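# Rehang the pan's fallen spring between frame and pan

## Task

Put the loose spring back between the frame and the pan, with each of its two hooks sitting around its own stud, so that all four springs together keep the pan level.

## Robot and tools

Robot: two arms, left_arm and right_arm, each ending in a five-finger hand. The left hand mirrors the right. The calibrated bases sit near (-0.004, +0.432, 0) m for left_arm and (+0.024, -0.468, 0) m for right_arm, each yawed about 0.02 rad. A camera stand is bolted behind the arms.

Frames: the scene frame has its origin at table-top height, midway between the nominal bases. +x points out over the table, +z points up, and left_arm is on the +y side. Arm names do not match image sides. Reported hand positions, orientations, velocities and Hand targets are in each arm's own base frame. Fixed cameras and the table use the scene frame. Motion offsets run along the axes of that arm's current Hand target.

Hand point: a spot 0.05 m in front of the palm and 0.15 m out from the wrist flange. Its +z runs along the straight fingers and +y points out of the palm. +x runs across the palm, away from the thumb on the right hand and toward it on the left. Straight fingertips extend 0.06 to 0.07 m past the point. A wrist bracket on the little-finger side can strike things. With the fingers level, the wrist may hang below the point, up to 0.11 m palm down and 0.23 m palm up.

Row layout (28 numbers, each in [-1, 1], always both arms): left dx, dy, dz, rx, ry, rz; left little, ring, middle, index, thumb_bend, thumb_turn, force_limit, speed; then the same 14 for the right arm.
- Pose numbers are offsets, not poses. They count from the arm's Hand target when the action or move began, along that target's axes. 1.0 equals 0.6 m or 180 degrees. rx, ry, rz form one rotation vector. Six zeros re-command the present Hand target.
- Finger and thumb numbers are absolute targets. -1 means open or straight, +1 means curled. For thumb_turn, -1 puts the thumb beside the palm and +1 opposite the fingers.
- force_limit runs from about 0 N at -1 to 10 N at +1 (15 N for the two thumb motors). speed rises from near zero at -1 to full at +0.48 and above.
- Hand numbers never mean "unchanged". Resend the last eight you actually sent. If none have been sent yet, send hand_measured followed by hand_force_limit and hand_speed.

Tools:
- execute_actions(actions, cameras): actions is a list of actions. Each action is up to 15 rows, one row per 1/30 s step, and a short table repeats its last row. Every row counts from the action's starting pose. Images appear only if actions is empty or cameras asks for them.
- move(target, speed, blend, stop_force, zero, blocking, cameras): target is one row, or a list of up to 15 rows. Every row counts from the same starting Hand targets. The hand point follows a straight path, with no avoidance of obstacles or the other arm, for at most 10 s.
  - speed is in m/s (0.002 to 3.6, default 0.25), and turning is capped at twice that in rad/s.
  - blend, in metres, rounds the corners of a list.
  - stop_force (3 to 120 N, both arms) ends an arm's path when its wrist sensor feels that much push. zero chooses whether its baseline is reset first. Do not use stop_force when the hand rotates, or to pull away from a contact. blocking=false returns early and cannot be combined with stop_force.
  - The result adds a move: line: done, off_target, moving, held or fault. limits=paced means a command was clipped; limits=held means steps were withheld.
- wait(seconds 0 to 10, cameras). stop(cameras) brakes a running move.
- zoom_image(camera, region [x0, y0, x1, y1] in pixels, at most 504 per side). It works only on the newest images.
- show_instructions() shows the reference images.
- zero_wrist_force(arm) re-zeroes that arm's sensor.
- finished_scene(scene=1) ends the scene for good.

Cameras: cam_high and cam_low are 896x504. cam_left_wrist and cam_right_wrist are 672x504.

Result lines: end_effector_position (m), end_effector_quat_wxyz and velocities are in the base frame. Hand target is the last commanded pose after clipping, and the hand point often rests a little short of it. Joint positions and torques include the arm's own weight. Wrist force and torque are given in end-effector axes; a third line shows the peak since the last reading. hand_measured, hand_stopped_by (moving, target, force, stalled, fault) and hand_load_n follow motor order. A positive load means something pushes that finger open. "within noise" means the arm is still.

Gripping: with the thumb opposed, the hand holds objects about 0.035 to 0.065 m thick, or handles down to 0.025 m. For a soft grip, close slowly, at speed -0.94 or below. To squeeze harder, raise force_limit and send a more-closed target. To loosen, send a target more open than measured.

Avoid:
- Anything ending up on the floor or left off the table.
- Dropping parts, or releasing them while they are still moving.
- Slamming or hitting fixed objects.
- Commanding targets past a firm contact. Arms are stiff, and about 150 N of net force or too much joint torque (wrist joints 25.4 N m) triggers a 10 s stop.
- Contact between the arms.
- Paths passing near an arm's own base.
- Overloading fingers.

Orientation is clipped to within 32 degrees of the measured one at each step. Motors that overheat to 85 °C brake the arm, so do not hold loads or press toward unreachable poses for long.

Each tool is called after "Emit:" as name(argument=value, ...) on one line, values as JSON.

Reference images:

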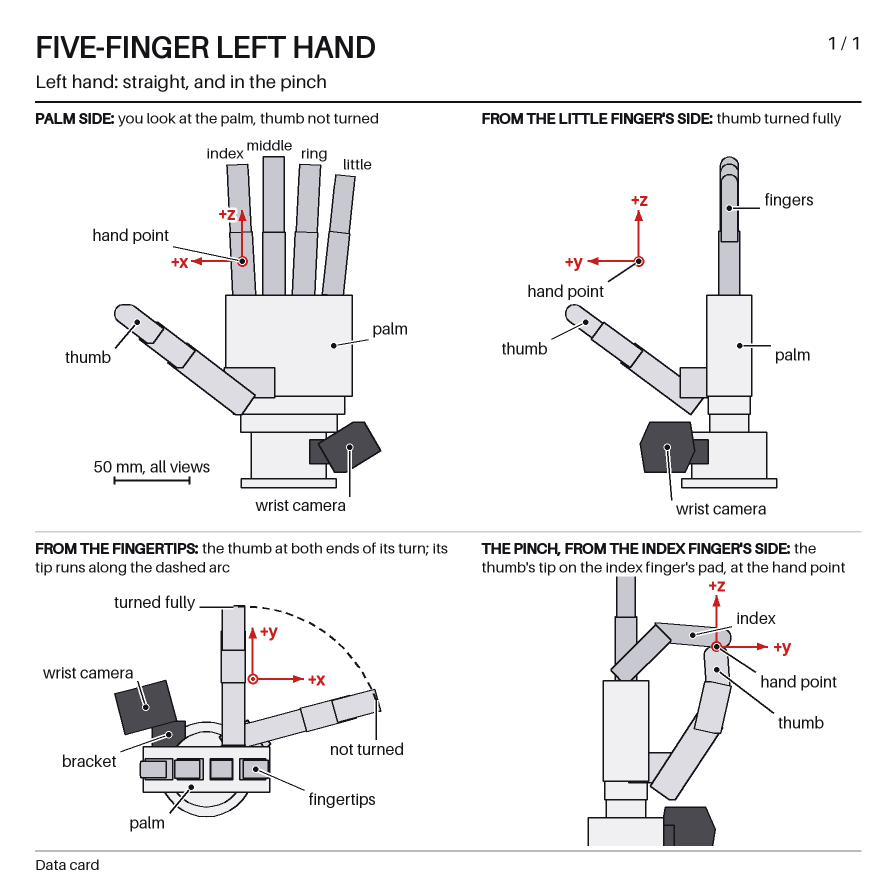

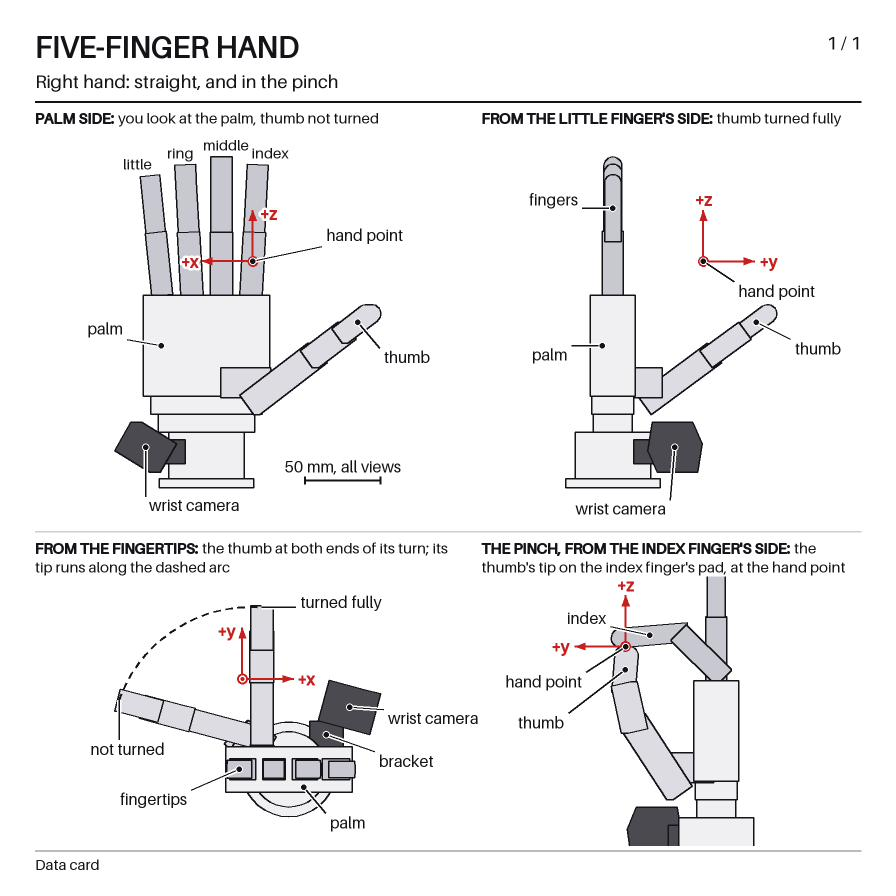

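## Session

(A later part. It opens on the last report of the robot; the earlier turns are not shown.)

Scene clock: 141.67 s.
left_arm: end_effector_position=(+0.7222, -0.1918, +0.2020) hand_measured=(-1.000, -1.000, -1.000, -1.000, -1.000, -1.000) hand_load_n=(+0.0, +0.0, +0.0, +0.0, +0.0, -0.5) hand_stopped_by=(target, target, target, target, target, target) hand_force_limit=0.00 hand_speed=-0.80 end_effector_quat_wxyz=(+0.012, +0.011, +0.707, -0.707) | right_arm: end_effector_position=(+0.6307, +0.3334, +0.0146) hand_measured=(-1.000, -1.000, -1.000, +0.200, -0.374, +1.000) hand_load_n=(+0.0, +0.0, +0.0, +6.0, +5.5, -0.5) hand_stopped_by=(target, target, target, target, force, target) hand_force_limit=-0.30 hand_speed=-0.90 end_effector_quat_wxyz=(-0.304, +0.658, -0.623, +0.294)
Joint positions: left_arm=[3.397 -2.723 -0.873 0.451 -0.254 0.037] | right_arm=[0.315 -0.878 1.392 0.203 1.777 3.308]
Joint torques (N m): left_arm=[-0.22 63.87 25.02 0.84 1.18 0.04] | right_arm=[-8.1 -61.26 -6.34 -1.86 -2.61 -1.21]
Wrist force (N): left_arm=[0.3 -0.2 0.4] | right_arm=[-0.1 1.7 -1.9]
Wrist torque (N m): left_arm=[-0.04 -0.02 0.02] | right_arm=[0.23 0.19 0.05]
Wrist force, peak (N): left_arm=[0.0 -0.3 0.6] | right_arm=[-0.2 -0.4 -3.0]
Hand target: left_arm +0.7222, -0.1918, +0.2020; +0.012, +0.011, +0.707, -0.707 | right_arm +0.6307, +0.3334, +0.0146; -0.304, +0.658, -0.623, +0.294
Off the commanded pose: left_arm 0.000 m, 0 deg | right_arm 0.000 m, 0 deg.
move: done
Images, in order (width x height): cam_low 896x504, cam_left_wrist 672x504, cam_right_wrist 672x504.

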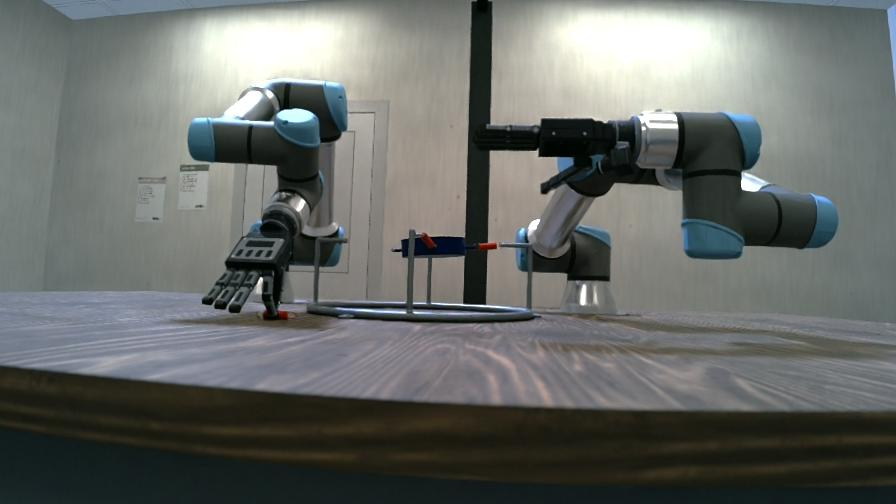

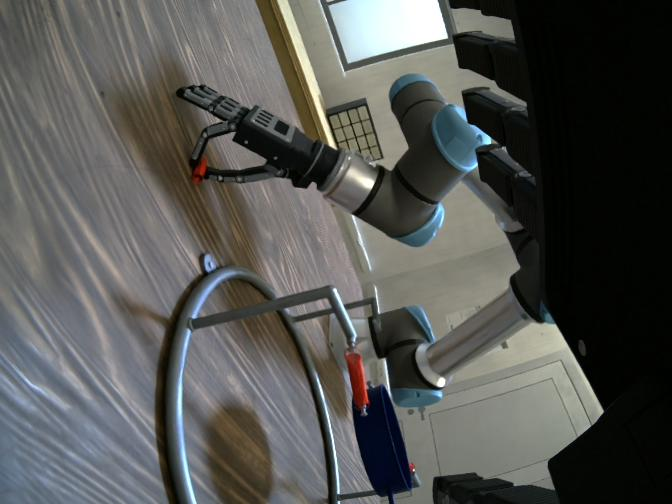

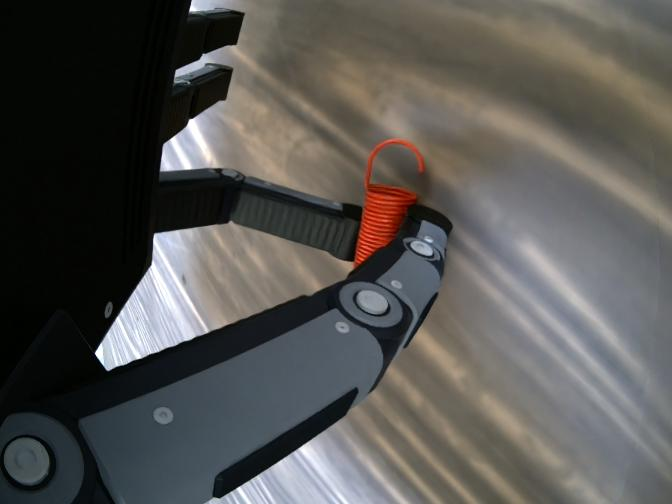

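Emit:
move(target=[[0,0,0,0,0,0,-1,-1,-1,-1,-1,-1,0,-0.8,0,0,0,0,0,0,-1,-1,-1,0.2,-0.19,1,0.15,-0.92],[0,0,0,0,0,0,-1,-1,-1,-1,-1,-1,0,-0.8,0,-0.0319,-0.0268,0,0,0,-1,-1,-1,0.2,-0.19,1,0.15,-0.92]], speed=0.03, cameras=["cam_right_wrist","cam_left_wrist","cam_low"])

Emit:
zoom_image(camera="cam_right_wrist", region=[320, 140, 520, 320])

Emit:
zoom_image(camera="cam_low", region=[220, 250, 320, 320])

Scene clock: 143.50 s.
left_arm: end_effector_position=(+0.7222, -0.1918, +0.2020) hand_measured=(-1.000, -1.000, -1.000, -1.000, -1.000, -1.000) hand_load_n=(+0.0, +0.0, +0.0, +0.0, +0.0, +0.0) hand_stopped_by=(target, target, target, target, target, target) hand_force_limit=0.00 hand_speed=-0.80 end_effector_quat_wxyz=(+0.012, +0.011, +0.707, -0.707) | right_arm: end_effector_position=(+0.6307, +0.3337, +0.0399) hand_measured=(-1.000, -1.000, -1.000, +0.200, -0.360, +1.000) hand_load_n=(+0.0, +0.0, +0.0, +9.0, +8.5, -1.5) hand_stopped_by=(target, target, target, target, force, target) hand_force_limit=0.15 hand_speed=-0.92 end_effector_quat_wxyz=(-0.304, +0.658, -0.623, +0.294) end_effector_velocity=(+0.001, +0.001, +0.000) end_effector_angular_velocity=(+0.000, -0.005, +0.001)
Joint positions: left_arm=[3.397 -2.723 -0.873 0.451 -0.254 0.037] | right_arm=[0.316 -0.906 1.368 0.254 1.778 3.308]
Joint velocities: left_arm=[within noise] | right_arm=[0 0.001 0.001 -0.006 0 -0.002]
Joint torques (N m): left_arm=[0.2 63.88 25.2 0.8 1.23 0.05] | right_arm=[4.26 -32.14 -13.04 -1.95 3.65 1.52]
Wrist force (N): left_arm=[-0.1 -0.3 0.4] | right_arm=[-0.1 1.6 -1.9]
Wrist torque (N m): left_arm=[-0.05 0.02 0.01] | right_arm=[0.21 0.16 0.05]
Wrist force, peak (N): left_arm=[-0.2 -0.5 0.7] | right_arm=[-0.1 1.9 -1.8]
Hand target: left_arm +0.7222, -0.1918, +0.2020; +0.012, +0.011, +0.707, -0.707 | right_arm +0.6307, +0.3336, +0.0396; -0.304, +0.658, -0.623, +0.294
Off the commanded pose: left_arm 0.000 m, 0 deg | right_arm 0.000 m, 0 deg.
move: done
Images, in order (width x height): cam_low 896x504, cam_left_wrist 672x504, cam_right_wrist 672x504.

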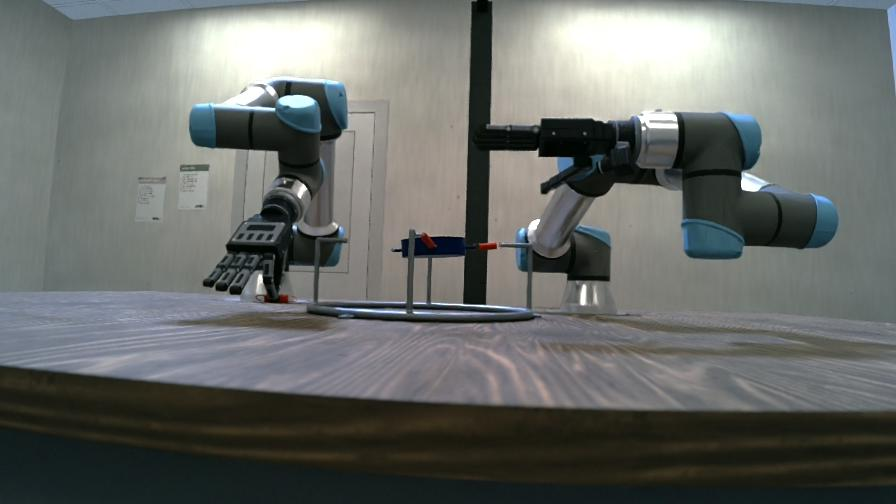

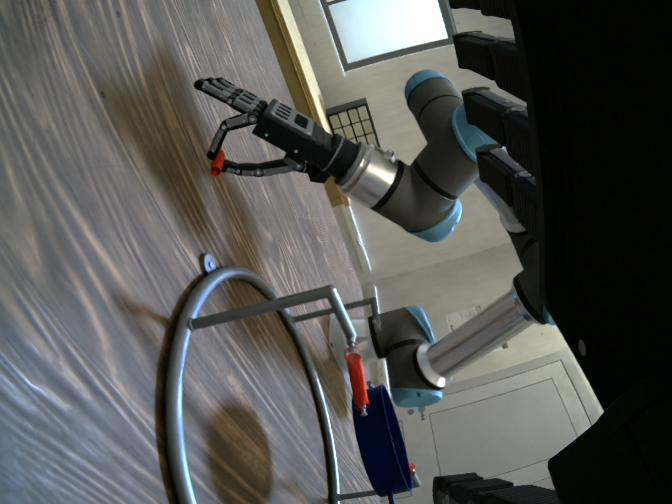

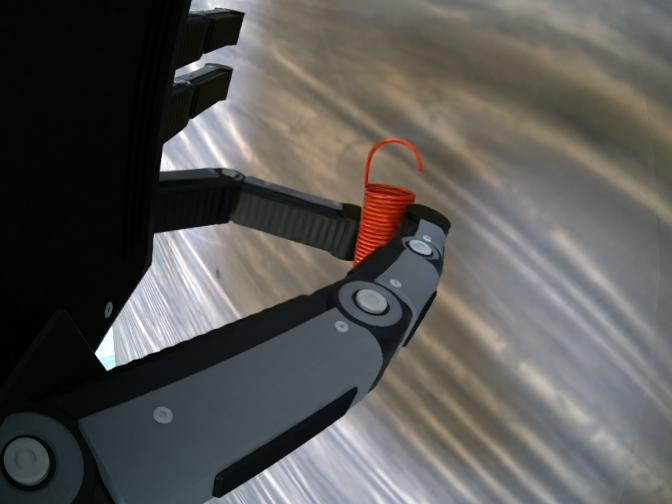

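Scaled by 2.520 from the camera's 672x504 image, which has a finer 960x720 frame.

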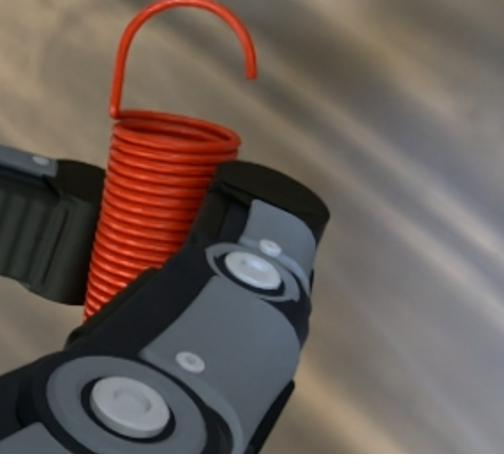

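Scaled by 5.040.

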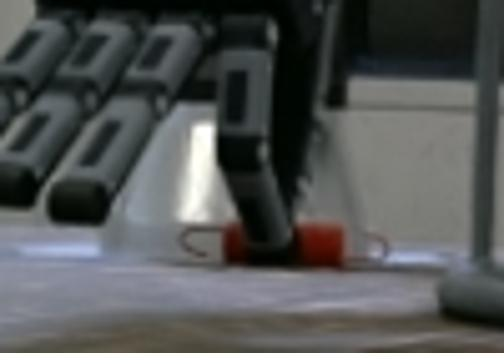

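Emit:
move(target=[0,0,0,0,0,0,-1,-1,-1,-1,-1,-1,0,-0.8,0,-0.2936,-0.2465,0,0,0,-1,-1,-1,0.2,-0.19,1,0.15,-0.92], speed=0.15)

Emit:
move(target=[0,0,0,0,0,0,-1,-1,-1,-1,-1,-1,0,-0.8,-0.0183,0.2443,-0.291,-0.3845,0.1177,0.0104,-1,-1,-1,0.2,-0.19,1,0.15,-0.92], speed=0.25, cameras=["all"])

Emit:
zoom_image(camera="cam_low", region=[320, 140, 440, 260])

Emit:
zoom_image(camera="cam_high", region=[340, 90, 460, 200])

Scene clock: 147.00 s.
left_arm: end_effector_position=(+0.7222, -0.1918, +0.2020) hand_measured=(-1.000, -1.000, -1.000, -1.000, -1.000, -1.000) hand_load_n=(-0.5, +0.0, +0.0, +0.0, +0.0, +0.0) hand_stopped_by=(target, target, target, target, target, target) hand_force_limit=0.00 hand_speed=-0.80 end_effector_quat_wxyz=(+0.012, +0.011, +0.707, -0.707) | right_arm: end_effector_position=(+0.6305, +0.3354, +0.2694) hand_measured=(-1.000, -1.000, -1.000, +0.200, -0.360, +1.000) hand_load_n=(+0.0, +0.0, +0.0, +9.0, +8.5, -1.5) hand_stopped_by=(target, target, target, target, force, target) hand_force_limit=0.15 hand_speed=-0.92 end_effector_quat_wxyz=(-0.304, +0.658, -0.623, +0.294)
Joint positions: left_arm=[3.397 -2.723 -0.873 0.451 -0.254 0.037] | right_arm=[0.319 -1.019 0.95 0.786 1.78 3.311]
Joint torques (N m): left_arm=[0.18 62.69 25.58 0.8 1.36 0.06] | right_arm=[3.07 -49.13 -26.13 1.98 3.07 1.46]
Wrist force (N): left_arm=[0.0 -0.5 0.4] | right_arm=[-0.2 1.7 -1.6]
Wrist torque (N m): left_arm=[-0.10 0.02 0.02] | right_arm=[0.20 0.19 0.04]
Wrist force, peak (N): left_arm=[0.0 -0.2 0.7] | right_arm=[-0.1 3.3 -0.4]
Hand target: left_arm +0.7222, -0.1918, +0.2020; +0.012, +0.011, +0.707, -0.707 | right_arm +0.6304, +0.3354, +0.2696; -0.304, +0.658, -0.623, +0.294
Off the commanded pose: left_arm 0.000 m, 0 deg | right_arm 0.000 m, 0 deg.
move: done

Scene clock: 150.00 s.
left_arm: end_effector_position=(+0.7222, -0.1918, +0.2020) hand_measured=(-1.000, -1.000, -1.000, -1.000, -1.000, -1.000) hand_load_n=(-0.5, +0.0, +0.0, +0.0, +0.0, +0.0) hand_stopped_by=(target, target, target, target, target, target) hand_force_limit=0.00 hand_speed=-0.80 end_effector_quat_wxyz=(+0.012, +0.011, +0.707, -0.707) | right_arm: end_effector_position=(+0.4022, +0.3348, +0.2695) hand_measured=(-1.000, -1.000, -1.000, +0.200, -0.360, +1.000) hand_load_n=(+0.0, +0.0, +0.0, +9.0, +8.5, -1.5) hand_stopped_by=(target, target, target, target, force, target) hand_force_limit=0.15 hand_speed=-0.92 end_effector_quat_wxyz=(-0.229, -0.642, +0.731, +0.006)
Joint positions: left_arm=[3.397 -2.723 -0.873 0.451 -0.254 0.037] | right_arm=[0.39 -0.646 0.584 2.076 1.706 3.691]
Joint torques (N m): left_arm=[0.53 64.48 25.07 0.93 1.28 0.13] | right_arm=[-8.35 -40.66 -20.79 2.9 3.52 -1.33]
Wrist force (N): left_arm=[0.1 -0.2 0.2] | right_arm=[-0.8 -1.1 -0.1]
Wrist torque (N m): left_arm=[-0.04 0.00 0.02] | right_arm=[-0.07 0.10 -0.14]
Wrist force, peak (N): left_arm=[0.1 -0.6 0.5] | right_arm=[0.1 2.0 -1.4]
Hand target: left_arm +0.7222, -0.1918, +0.2020; +0.012, +0.011, +0.707, -0.707 | right_arm +0.4022, +0.3348, +0.2693; -0.229, -0.642, +0.731, +0.006
Off the commanded pose: left_arm 0.000 m, 0 deg | right_arm 0.000 m, 0 deg.
move: done

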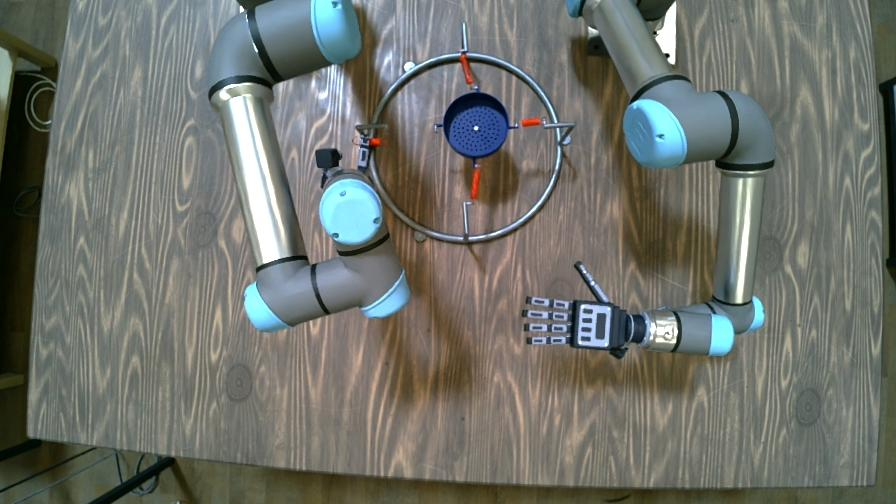

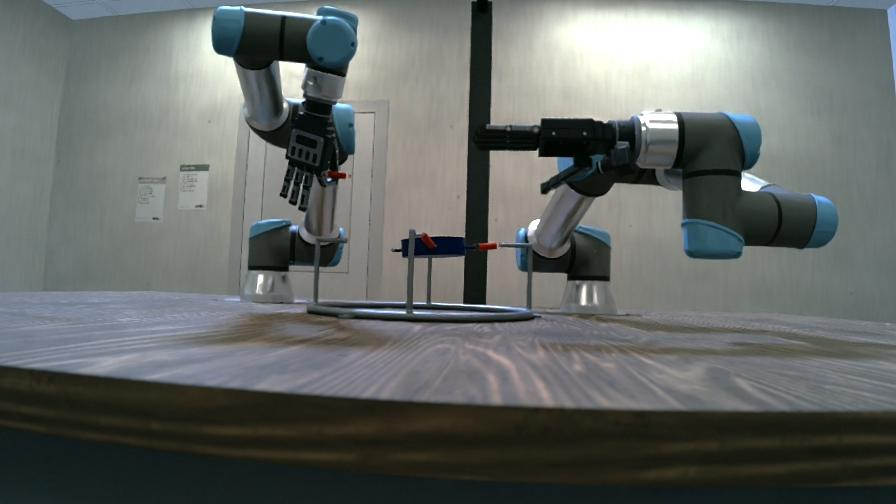

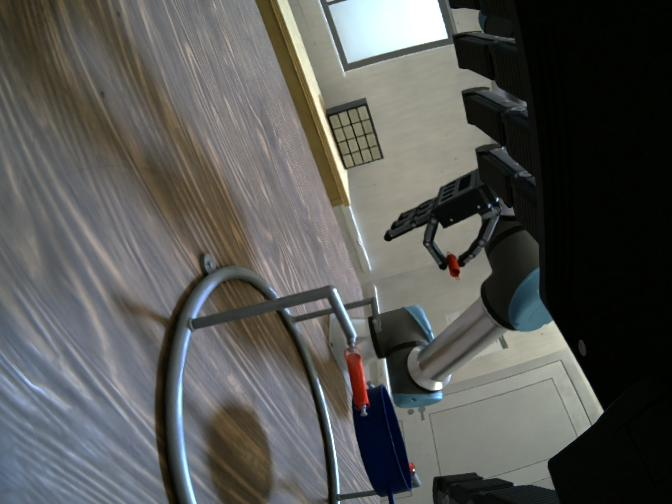

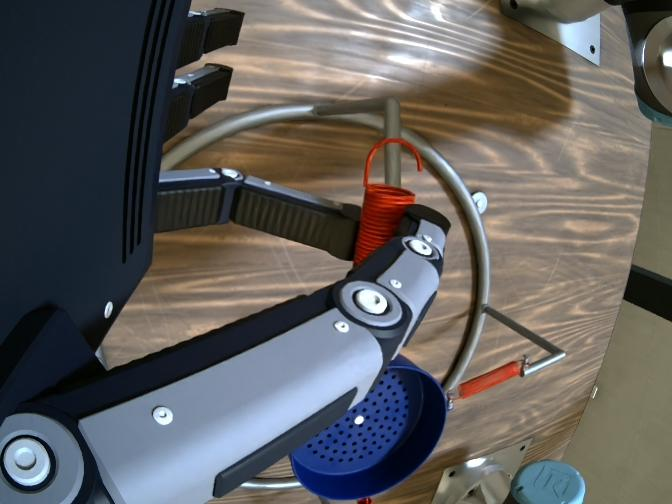

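Scaled by 4.200.

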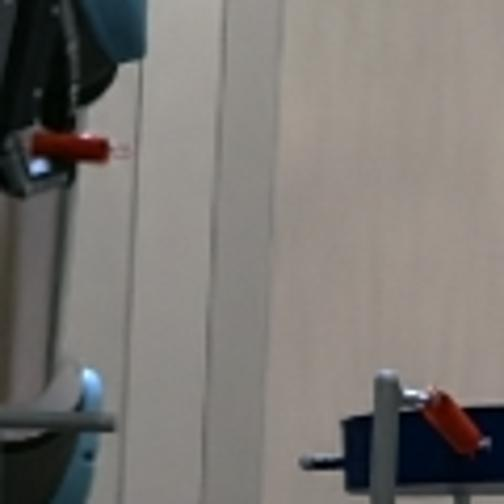

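Scaled by 4.200.

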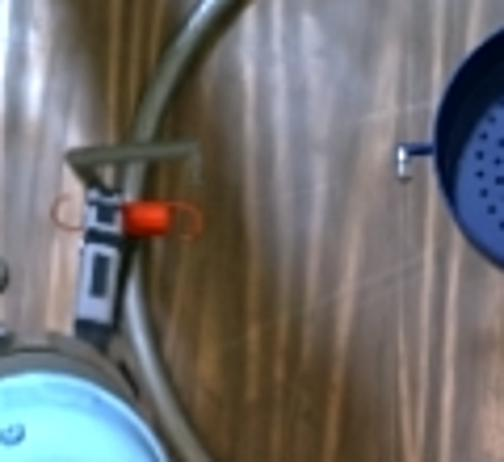

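Emit:
wait(seconds=0.1, cameras=["all"])

Scene clock: 151.10 s.
left_arm: end_effector_position=(+0.7222, -0.1918, +0.2020) hand_measured=(-1.000, -1.000, -1.000, -1.000, -1.000, -1.000) hand_load_n=(+0.0, +0.0, +0.0, +0.0, +0.0, +0.0) hand_stopped_by=(target, target, target, target, target, target) hand_force_limit=0.00 hand_speed=-0.80 end_effector_quat_wxyz=(+0.012, +0.011, +0.707, -0.707) | right_arm: end_effector_position=(+0.4022, +0.3348, +0.2693) hand_measured=(-1.000, -1.000, -1.000, +0.200, -0.360, +1.000) hand_load_n=(+0.0, +0.0, +0.0, +9.0, +8.0, -1.0) hand_stopped_by=(target, target, target, target, force, target) hand_force_limit=0.15 hand_speed=-0.92 end_effector_quat_wxyz=(-0.229, -0.642, +0.731, +0.006)
Joint positions: left_arm=[3.397 -2.723 -0.873 0.451 -0.254 0.037] | right_arm=[0.39 -0.645 0.584 2.077 1.706 3.691]
Joint torques (N m): left_arm=[0.5 63.03 25.09 0.88 1.26 0.11] | right_arm=[-8.39 -40.46 -6.22 5.51 3.43 -1.52]
Wrist force (N): left_arm=[0.1 -0.2 0.4] | right_arm=[-0.8 -1.2 -0.2]
Wrist torque (N m): left_arm=[-0.05 0.00 0.02] | right_arm=[-0.09 0.12 -0.14]
Wrist force, peak (N): left_arm=[0.2 -0.5 0.4] | right_arm=[-0.6 -1.7 -0.4]
Hand target: left_arm +0.7222, -0.1918, +0.2020; +0.012, +0.011, +0.707, -0.707 | right_arm +0.4022, +0.3348, +0.2693; -0.229, -0.642, +0.731, +0.006
Off the commanded pose: left_arm 0.000 m, 0 deg | right_arm 0.000 m, 0 deg.
wait: 0.10 s; at rest from the start

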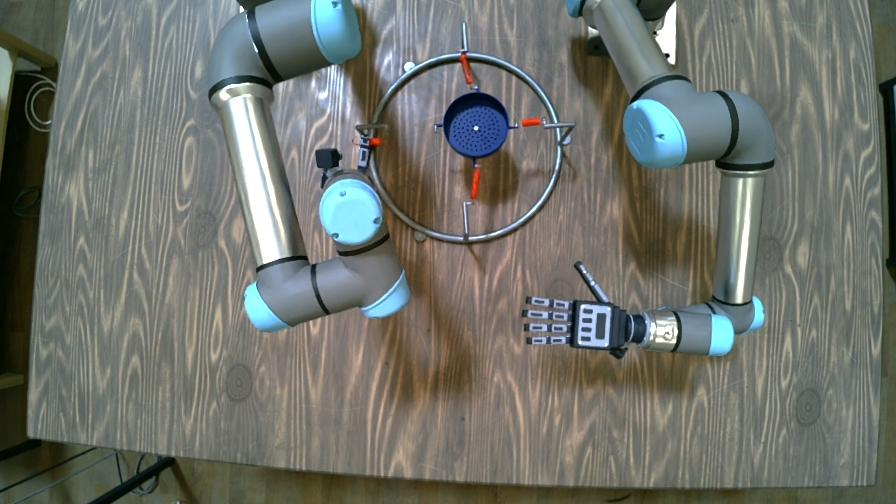

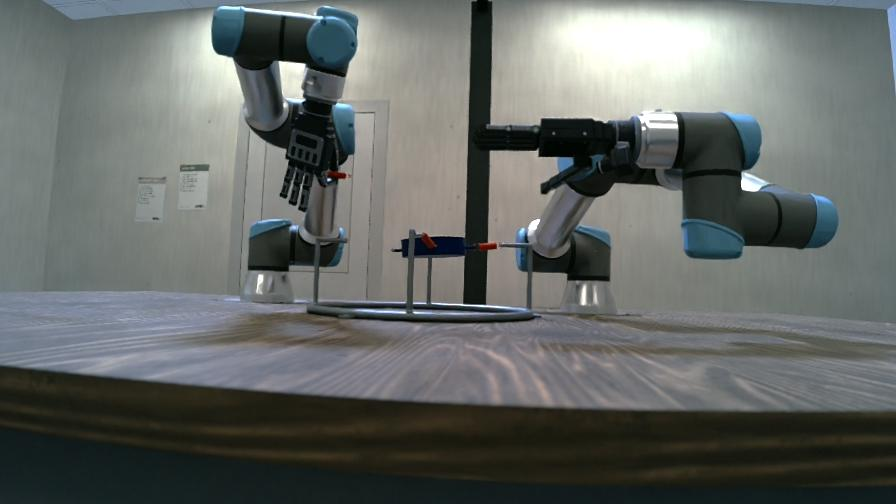

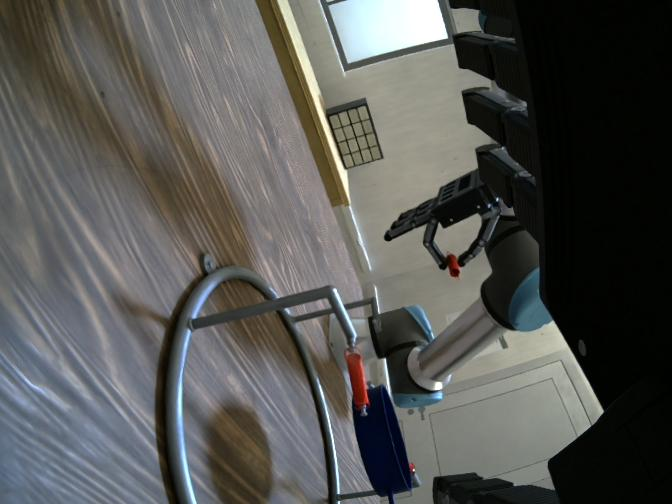

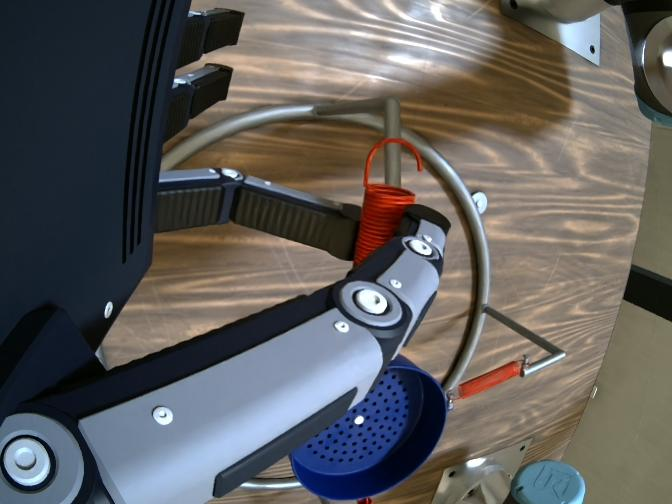

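Emit:
zoom_image(camera="cam_right_wrist", region=[300, 90, 500, 280])

Emit:
zoom_image(camera="cam_low", region=[270, 130, 420, 270])

Emit:
zoom_image(camera="cam_high", region=[340, 80, 460, 180])

Emit:
zoom_image(camera="cam_left_wrist", region=[380, 200, 530, 320])

Scaled by 2.520 from the camera's 672x504 image, which has a finer 960x720 frame.

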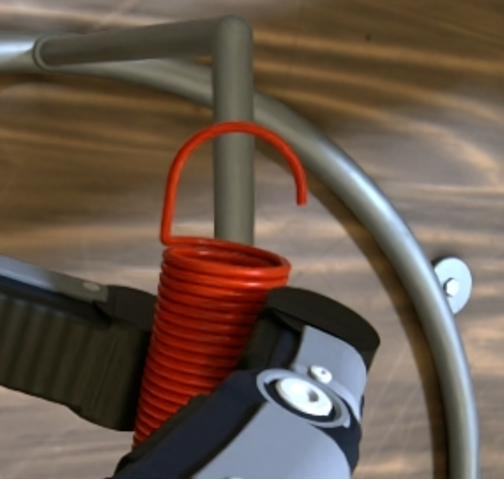

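Scaled by 3.360.

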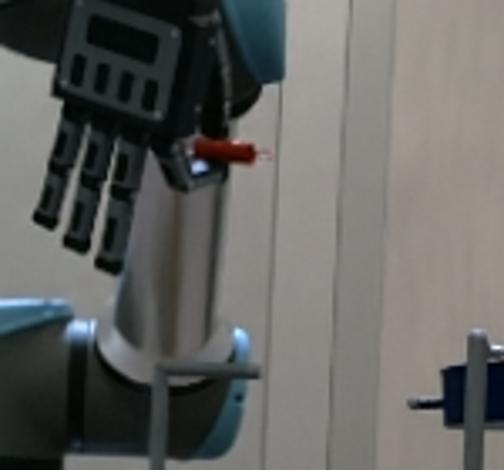

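Scaled by 4.200.

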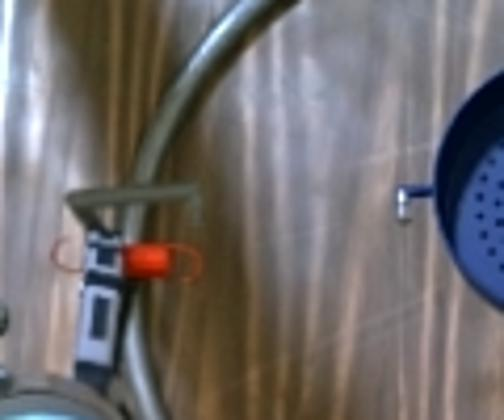

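Scaled by 3.360 from the camera's 672x504 image, which has a finer 960x720 frame.

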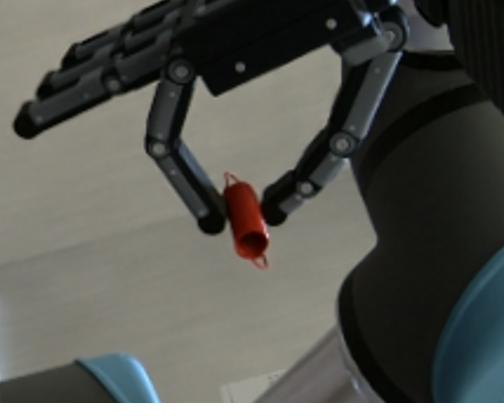

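Emit:
move(target=[0,0,0,0,0,0,-1,-1,-1,-1,-1,-1,-1,-0.8, 0,0,0,0.251,-0.059,0.070,-1,-1,-1,0.2,-0.19,1,0.15,-0.92], speed=0.3, cameras=["all"])

Scene clock: 156.87 s.
left_arm: end_effector_position=(+0.7222, -0.1918, +0.2020) hand_measured=(-1.000, -1.000, -1.000, -1.000, -1.000, -1.000) hand_load_n=(+0.0, +0.0, +0.0, +0.0, +0.0, +0.0) hand_stopped_by=(target, target, target, target, target, target) hand_force_limit=-1.00 hand_speed=-0.80 end_effector_quat_wxyz=(+0.012, +0.011, +0.707, -0.707) | right_arm: end_effector_position=(+0.4021, +0.3348, +0.2694) hand_measured=(-1.000, -1.000, -1.000, +0.200, -0.360, +1.000) hand_load_n=(+0.0, +0.0, +0.0, +9.0, +8.5, -1.0) hand_stopped_by=(target, target, target, target, force, target) hand_force_limit=0.15 hand_speed=-0.92 end_effector_quat_wxyz=(+0.102, -0.596, +0.759, -0.241)
Joint positions: left_arm=[3.397 -2.723 -0.873 0.451 -0.254 0.037] | right_arm=[0.541 -1.149 1.158 1.277 2.024 3.856]
Joint torques (N m): left_arm=[-0.33 63.25 25.66 0.82 1.39 0.08] | right_arm=[-1.25 -35.27 -18.47 -0.44 0.39 -1.28]
Wrist force (N): left_arm=[0.1 -0.2 0.2] | right_arm=[-0.4 0.9 -0.7]
Wrist torque (N m): left_arm=[-0.04 -0.02 0.02] | right_arm=[0.09 0.14 0.00]
Wrist force, peak (N): left_arm=[0.2 -0.4 0.7] | right_arm=[-1.0 -1.9 0.0]
Hand target: left_arm +0.7222, -0.1918, +0.2020; +0.012, +0.011, +0.707, -0.707 | right_arm +0.4022, +0.3348, +0.2693; +0.102, -0.596, +0.759, -0.241
Off the commanded pose: left_arm 0.000 m, 0 deg | right_arm 0.000 m, 0 deg.
move: done

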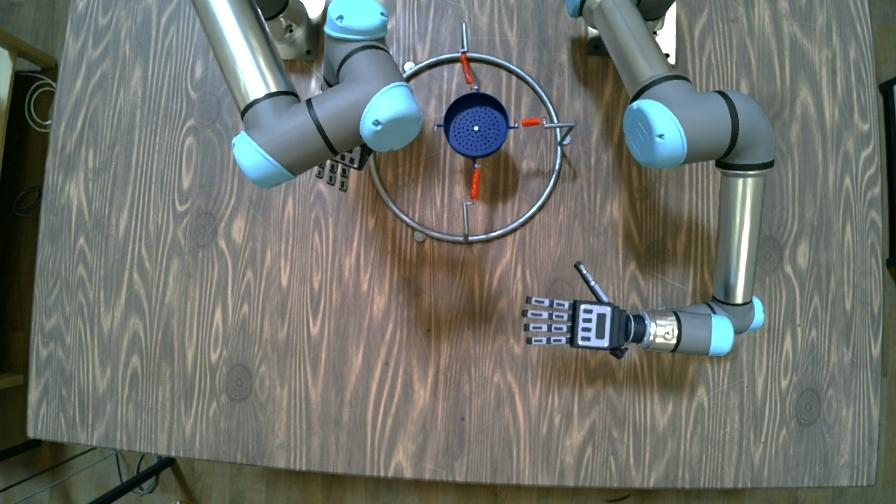

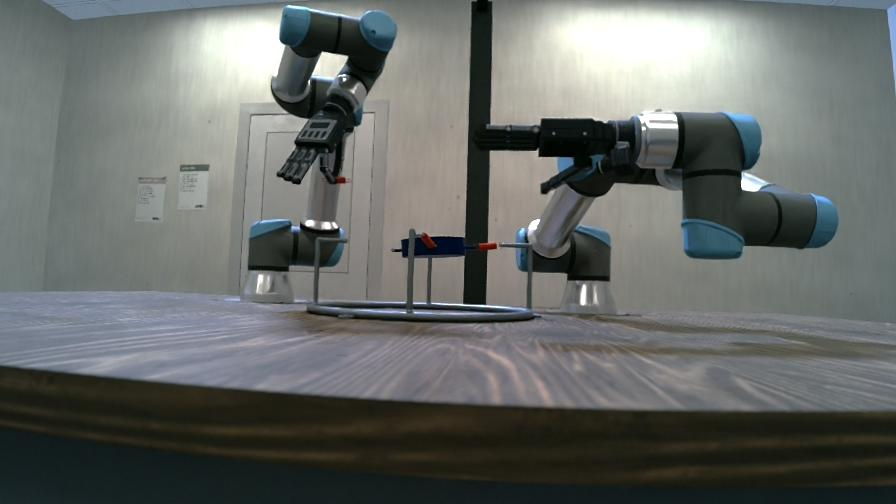

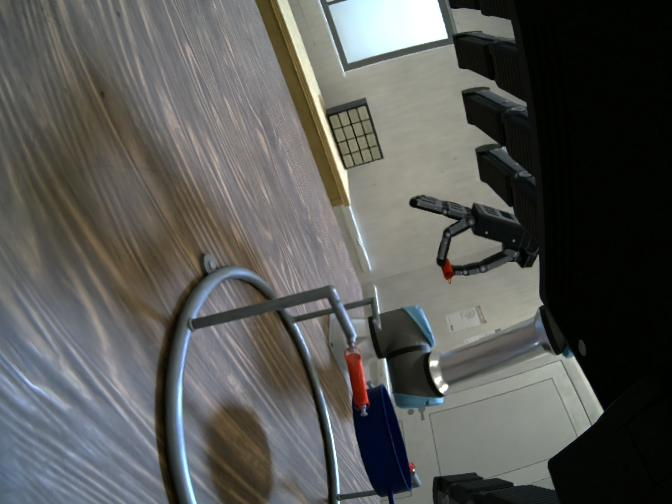

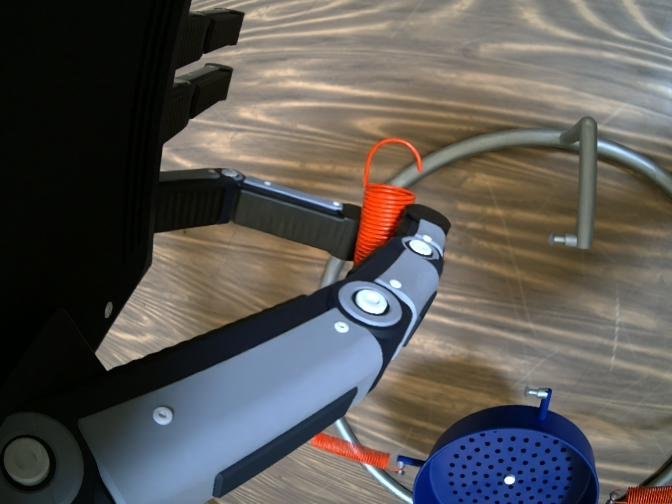

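Emit:
move(target=[0,0,0,0,0,0,-1,-1,-1,-1,-1,-1,-1,-0.8, 0,0,0,0.240,-0.057,0.067,-1,-1,-1,0.2,-0.19,1,0.15,-0.92], speed=0.3, cameras=["all"])

Scene clock: 166.27 s.
left_arm: end_effector_position=(+0.7222, -0.1918, +0.2020) hand_measured=(-1.000, -1.000, -1.000, -1.000, -1.000, -1.000) hand_load_n=(+0.0, +0.0, -0.5, +0.0, +0.0, +0.0) hand_stopped_by=(target, target, target, target, target, target) hand_force_limit=-1.00 hand_speed=-0.80 end_effector_quat_wxyz=(+0.012, +0.011, +0.707, -0.707) | right_arm: end_effector_position=(+0.4022, +0.3348, +0.2694) hand_measured=(-1.000, -1.000, -1.000, +0.200, -0.360, +1.000) hand_load_n=(+0.0, +0.0, +0.0, +9.0, +8.5, -1.5) hand_stopped_by=(target, target, target, target, force, target) hand_force_limit=0.15 hand_speed=-0.92 end_effector_quat_wxyz=(+0.403, -0.454, +0.662, -0.438) end_effector_velocity=(+0.001, +0.001, +0.001) end_effector_angular_velocity=(+0.005, -0.006, +0.000)
Joint positions: left_arm=[3.397 -2.723 -0.873 0.451 -0.254 0.037] | right_arm=[0.752 -1.489 1.756 0.231 2.488 3.691]
Joint velocities: left_arm=[within noise] | right_arm=[0 -0.001 0 -0.007 0 -0.001]
Joint torques (N m): left_arm=[-0.13 63.24 25.4 1.22 1.34 0.12] | right_arm=[-1.65 -9.02 -22.24 -1.79 1.82 -0.37]
Wrist force (N): left_arm=[0.2 -0.1 0.3] | right_arm=[0.4 2.1 -2.6]
Wrist torque (N m): left_arm=[-0.03 -0.01 0.02] | right_arm=[0.27 0.22 0.09]
Wrist force, peak (N): left_arm=[-0.1 -0.5 0.7] | right_arm=[0.5 2.4 -2.7]
Hand target: left_arm +0.7222, -0.1918, +0.2020; +0.012, +0.011, +0.707, -0.707 | right_arm +0.4022, +0.3348, +0.2693; +0.403, -0.454, +0.662, -0.439
Off the commanded pose: left_arm 0.000 m, 0 deg | right_arm 0.000 m, 0 deg.
move: done

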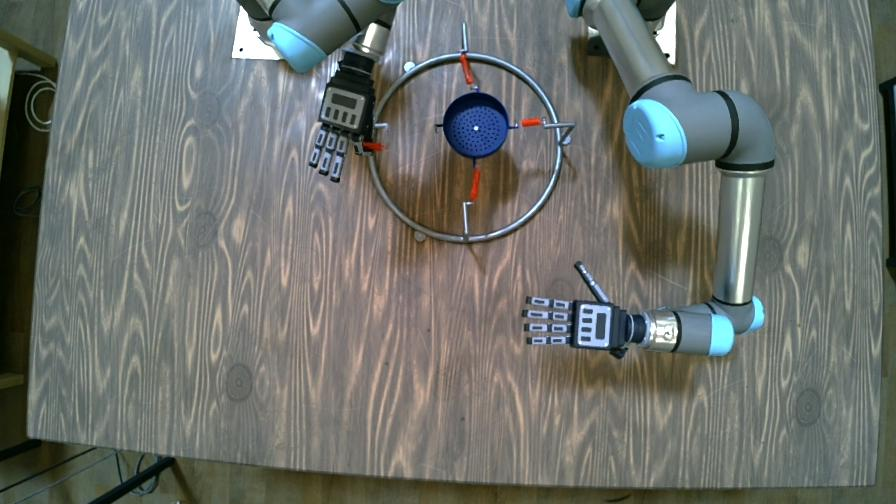

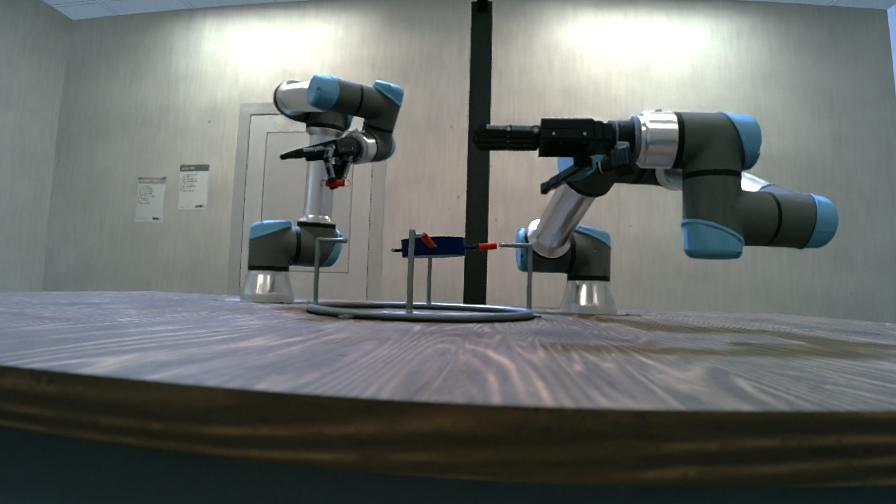

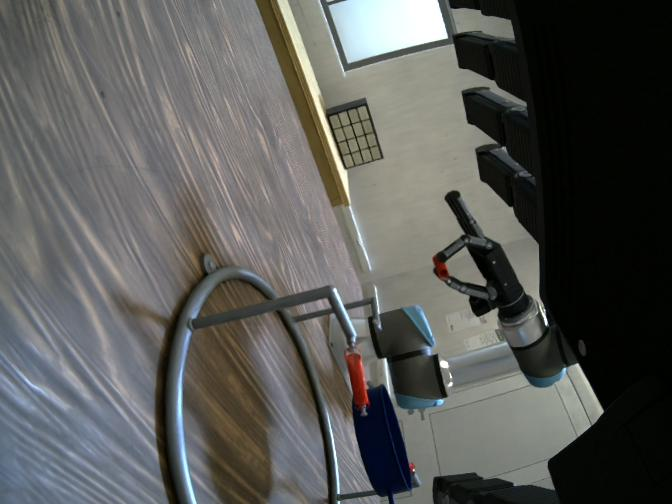

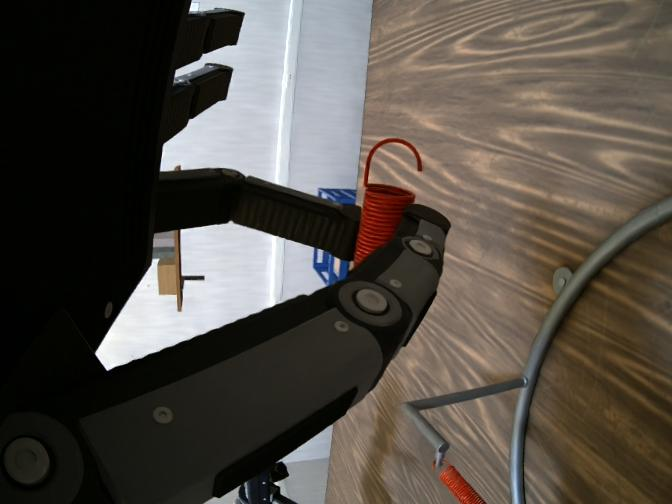

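Emit:
zoom_image(camera="cam_high", region=[330, 100, 450, 200])

Emit:
zoom_image(camera="cam_low", region=[290, 140, 410, 260])

Emit:
zoom_image(camera="cam_left_wrist", region=[390, 200, 510, 320])

Scaled by 4.200.

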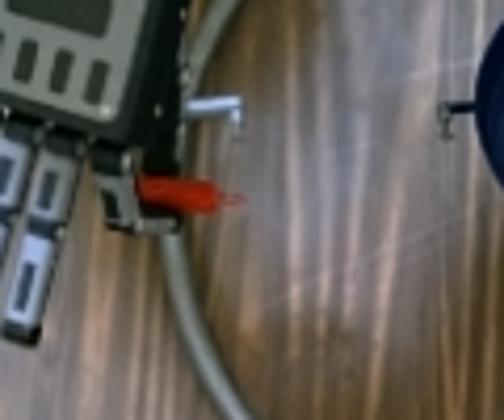

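Scaled by 4.200.

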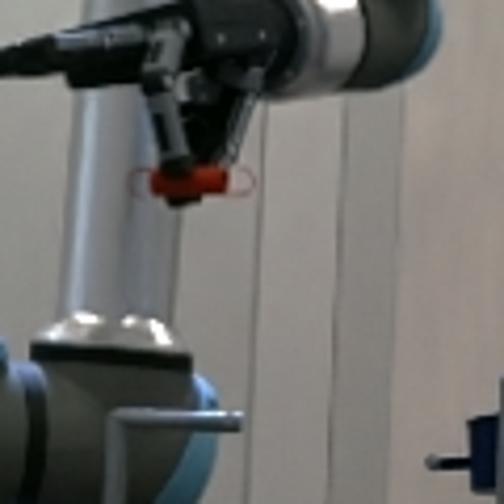

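Scaled by 4.200 from the camera's 672x504 image, which has a finer 960x720 frame.

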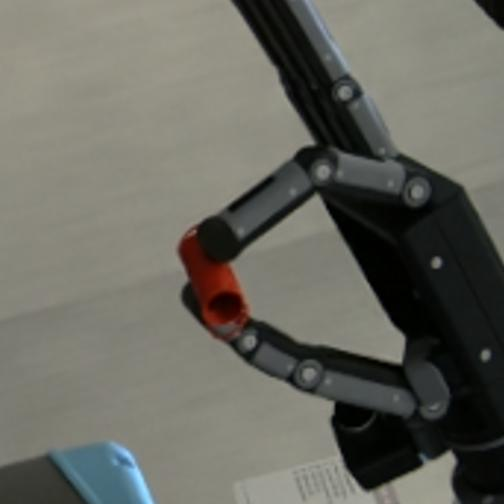

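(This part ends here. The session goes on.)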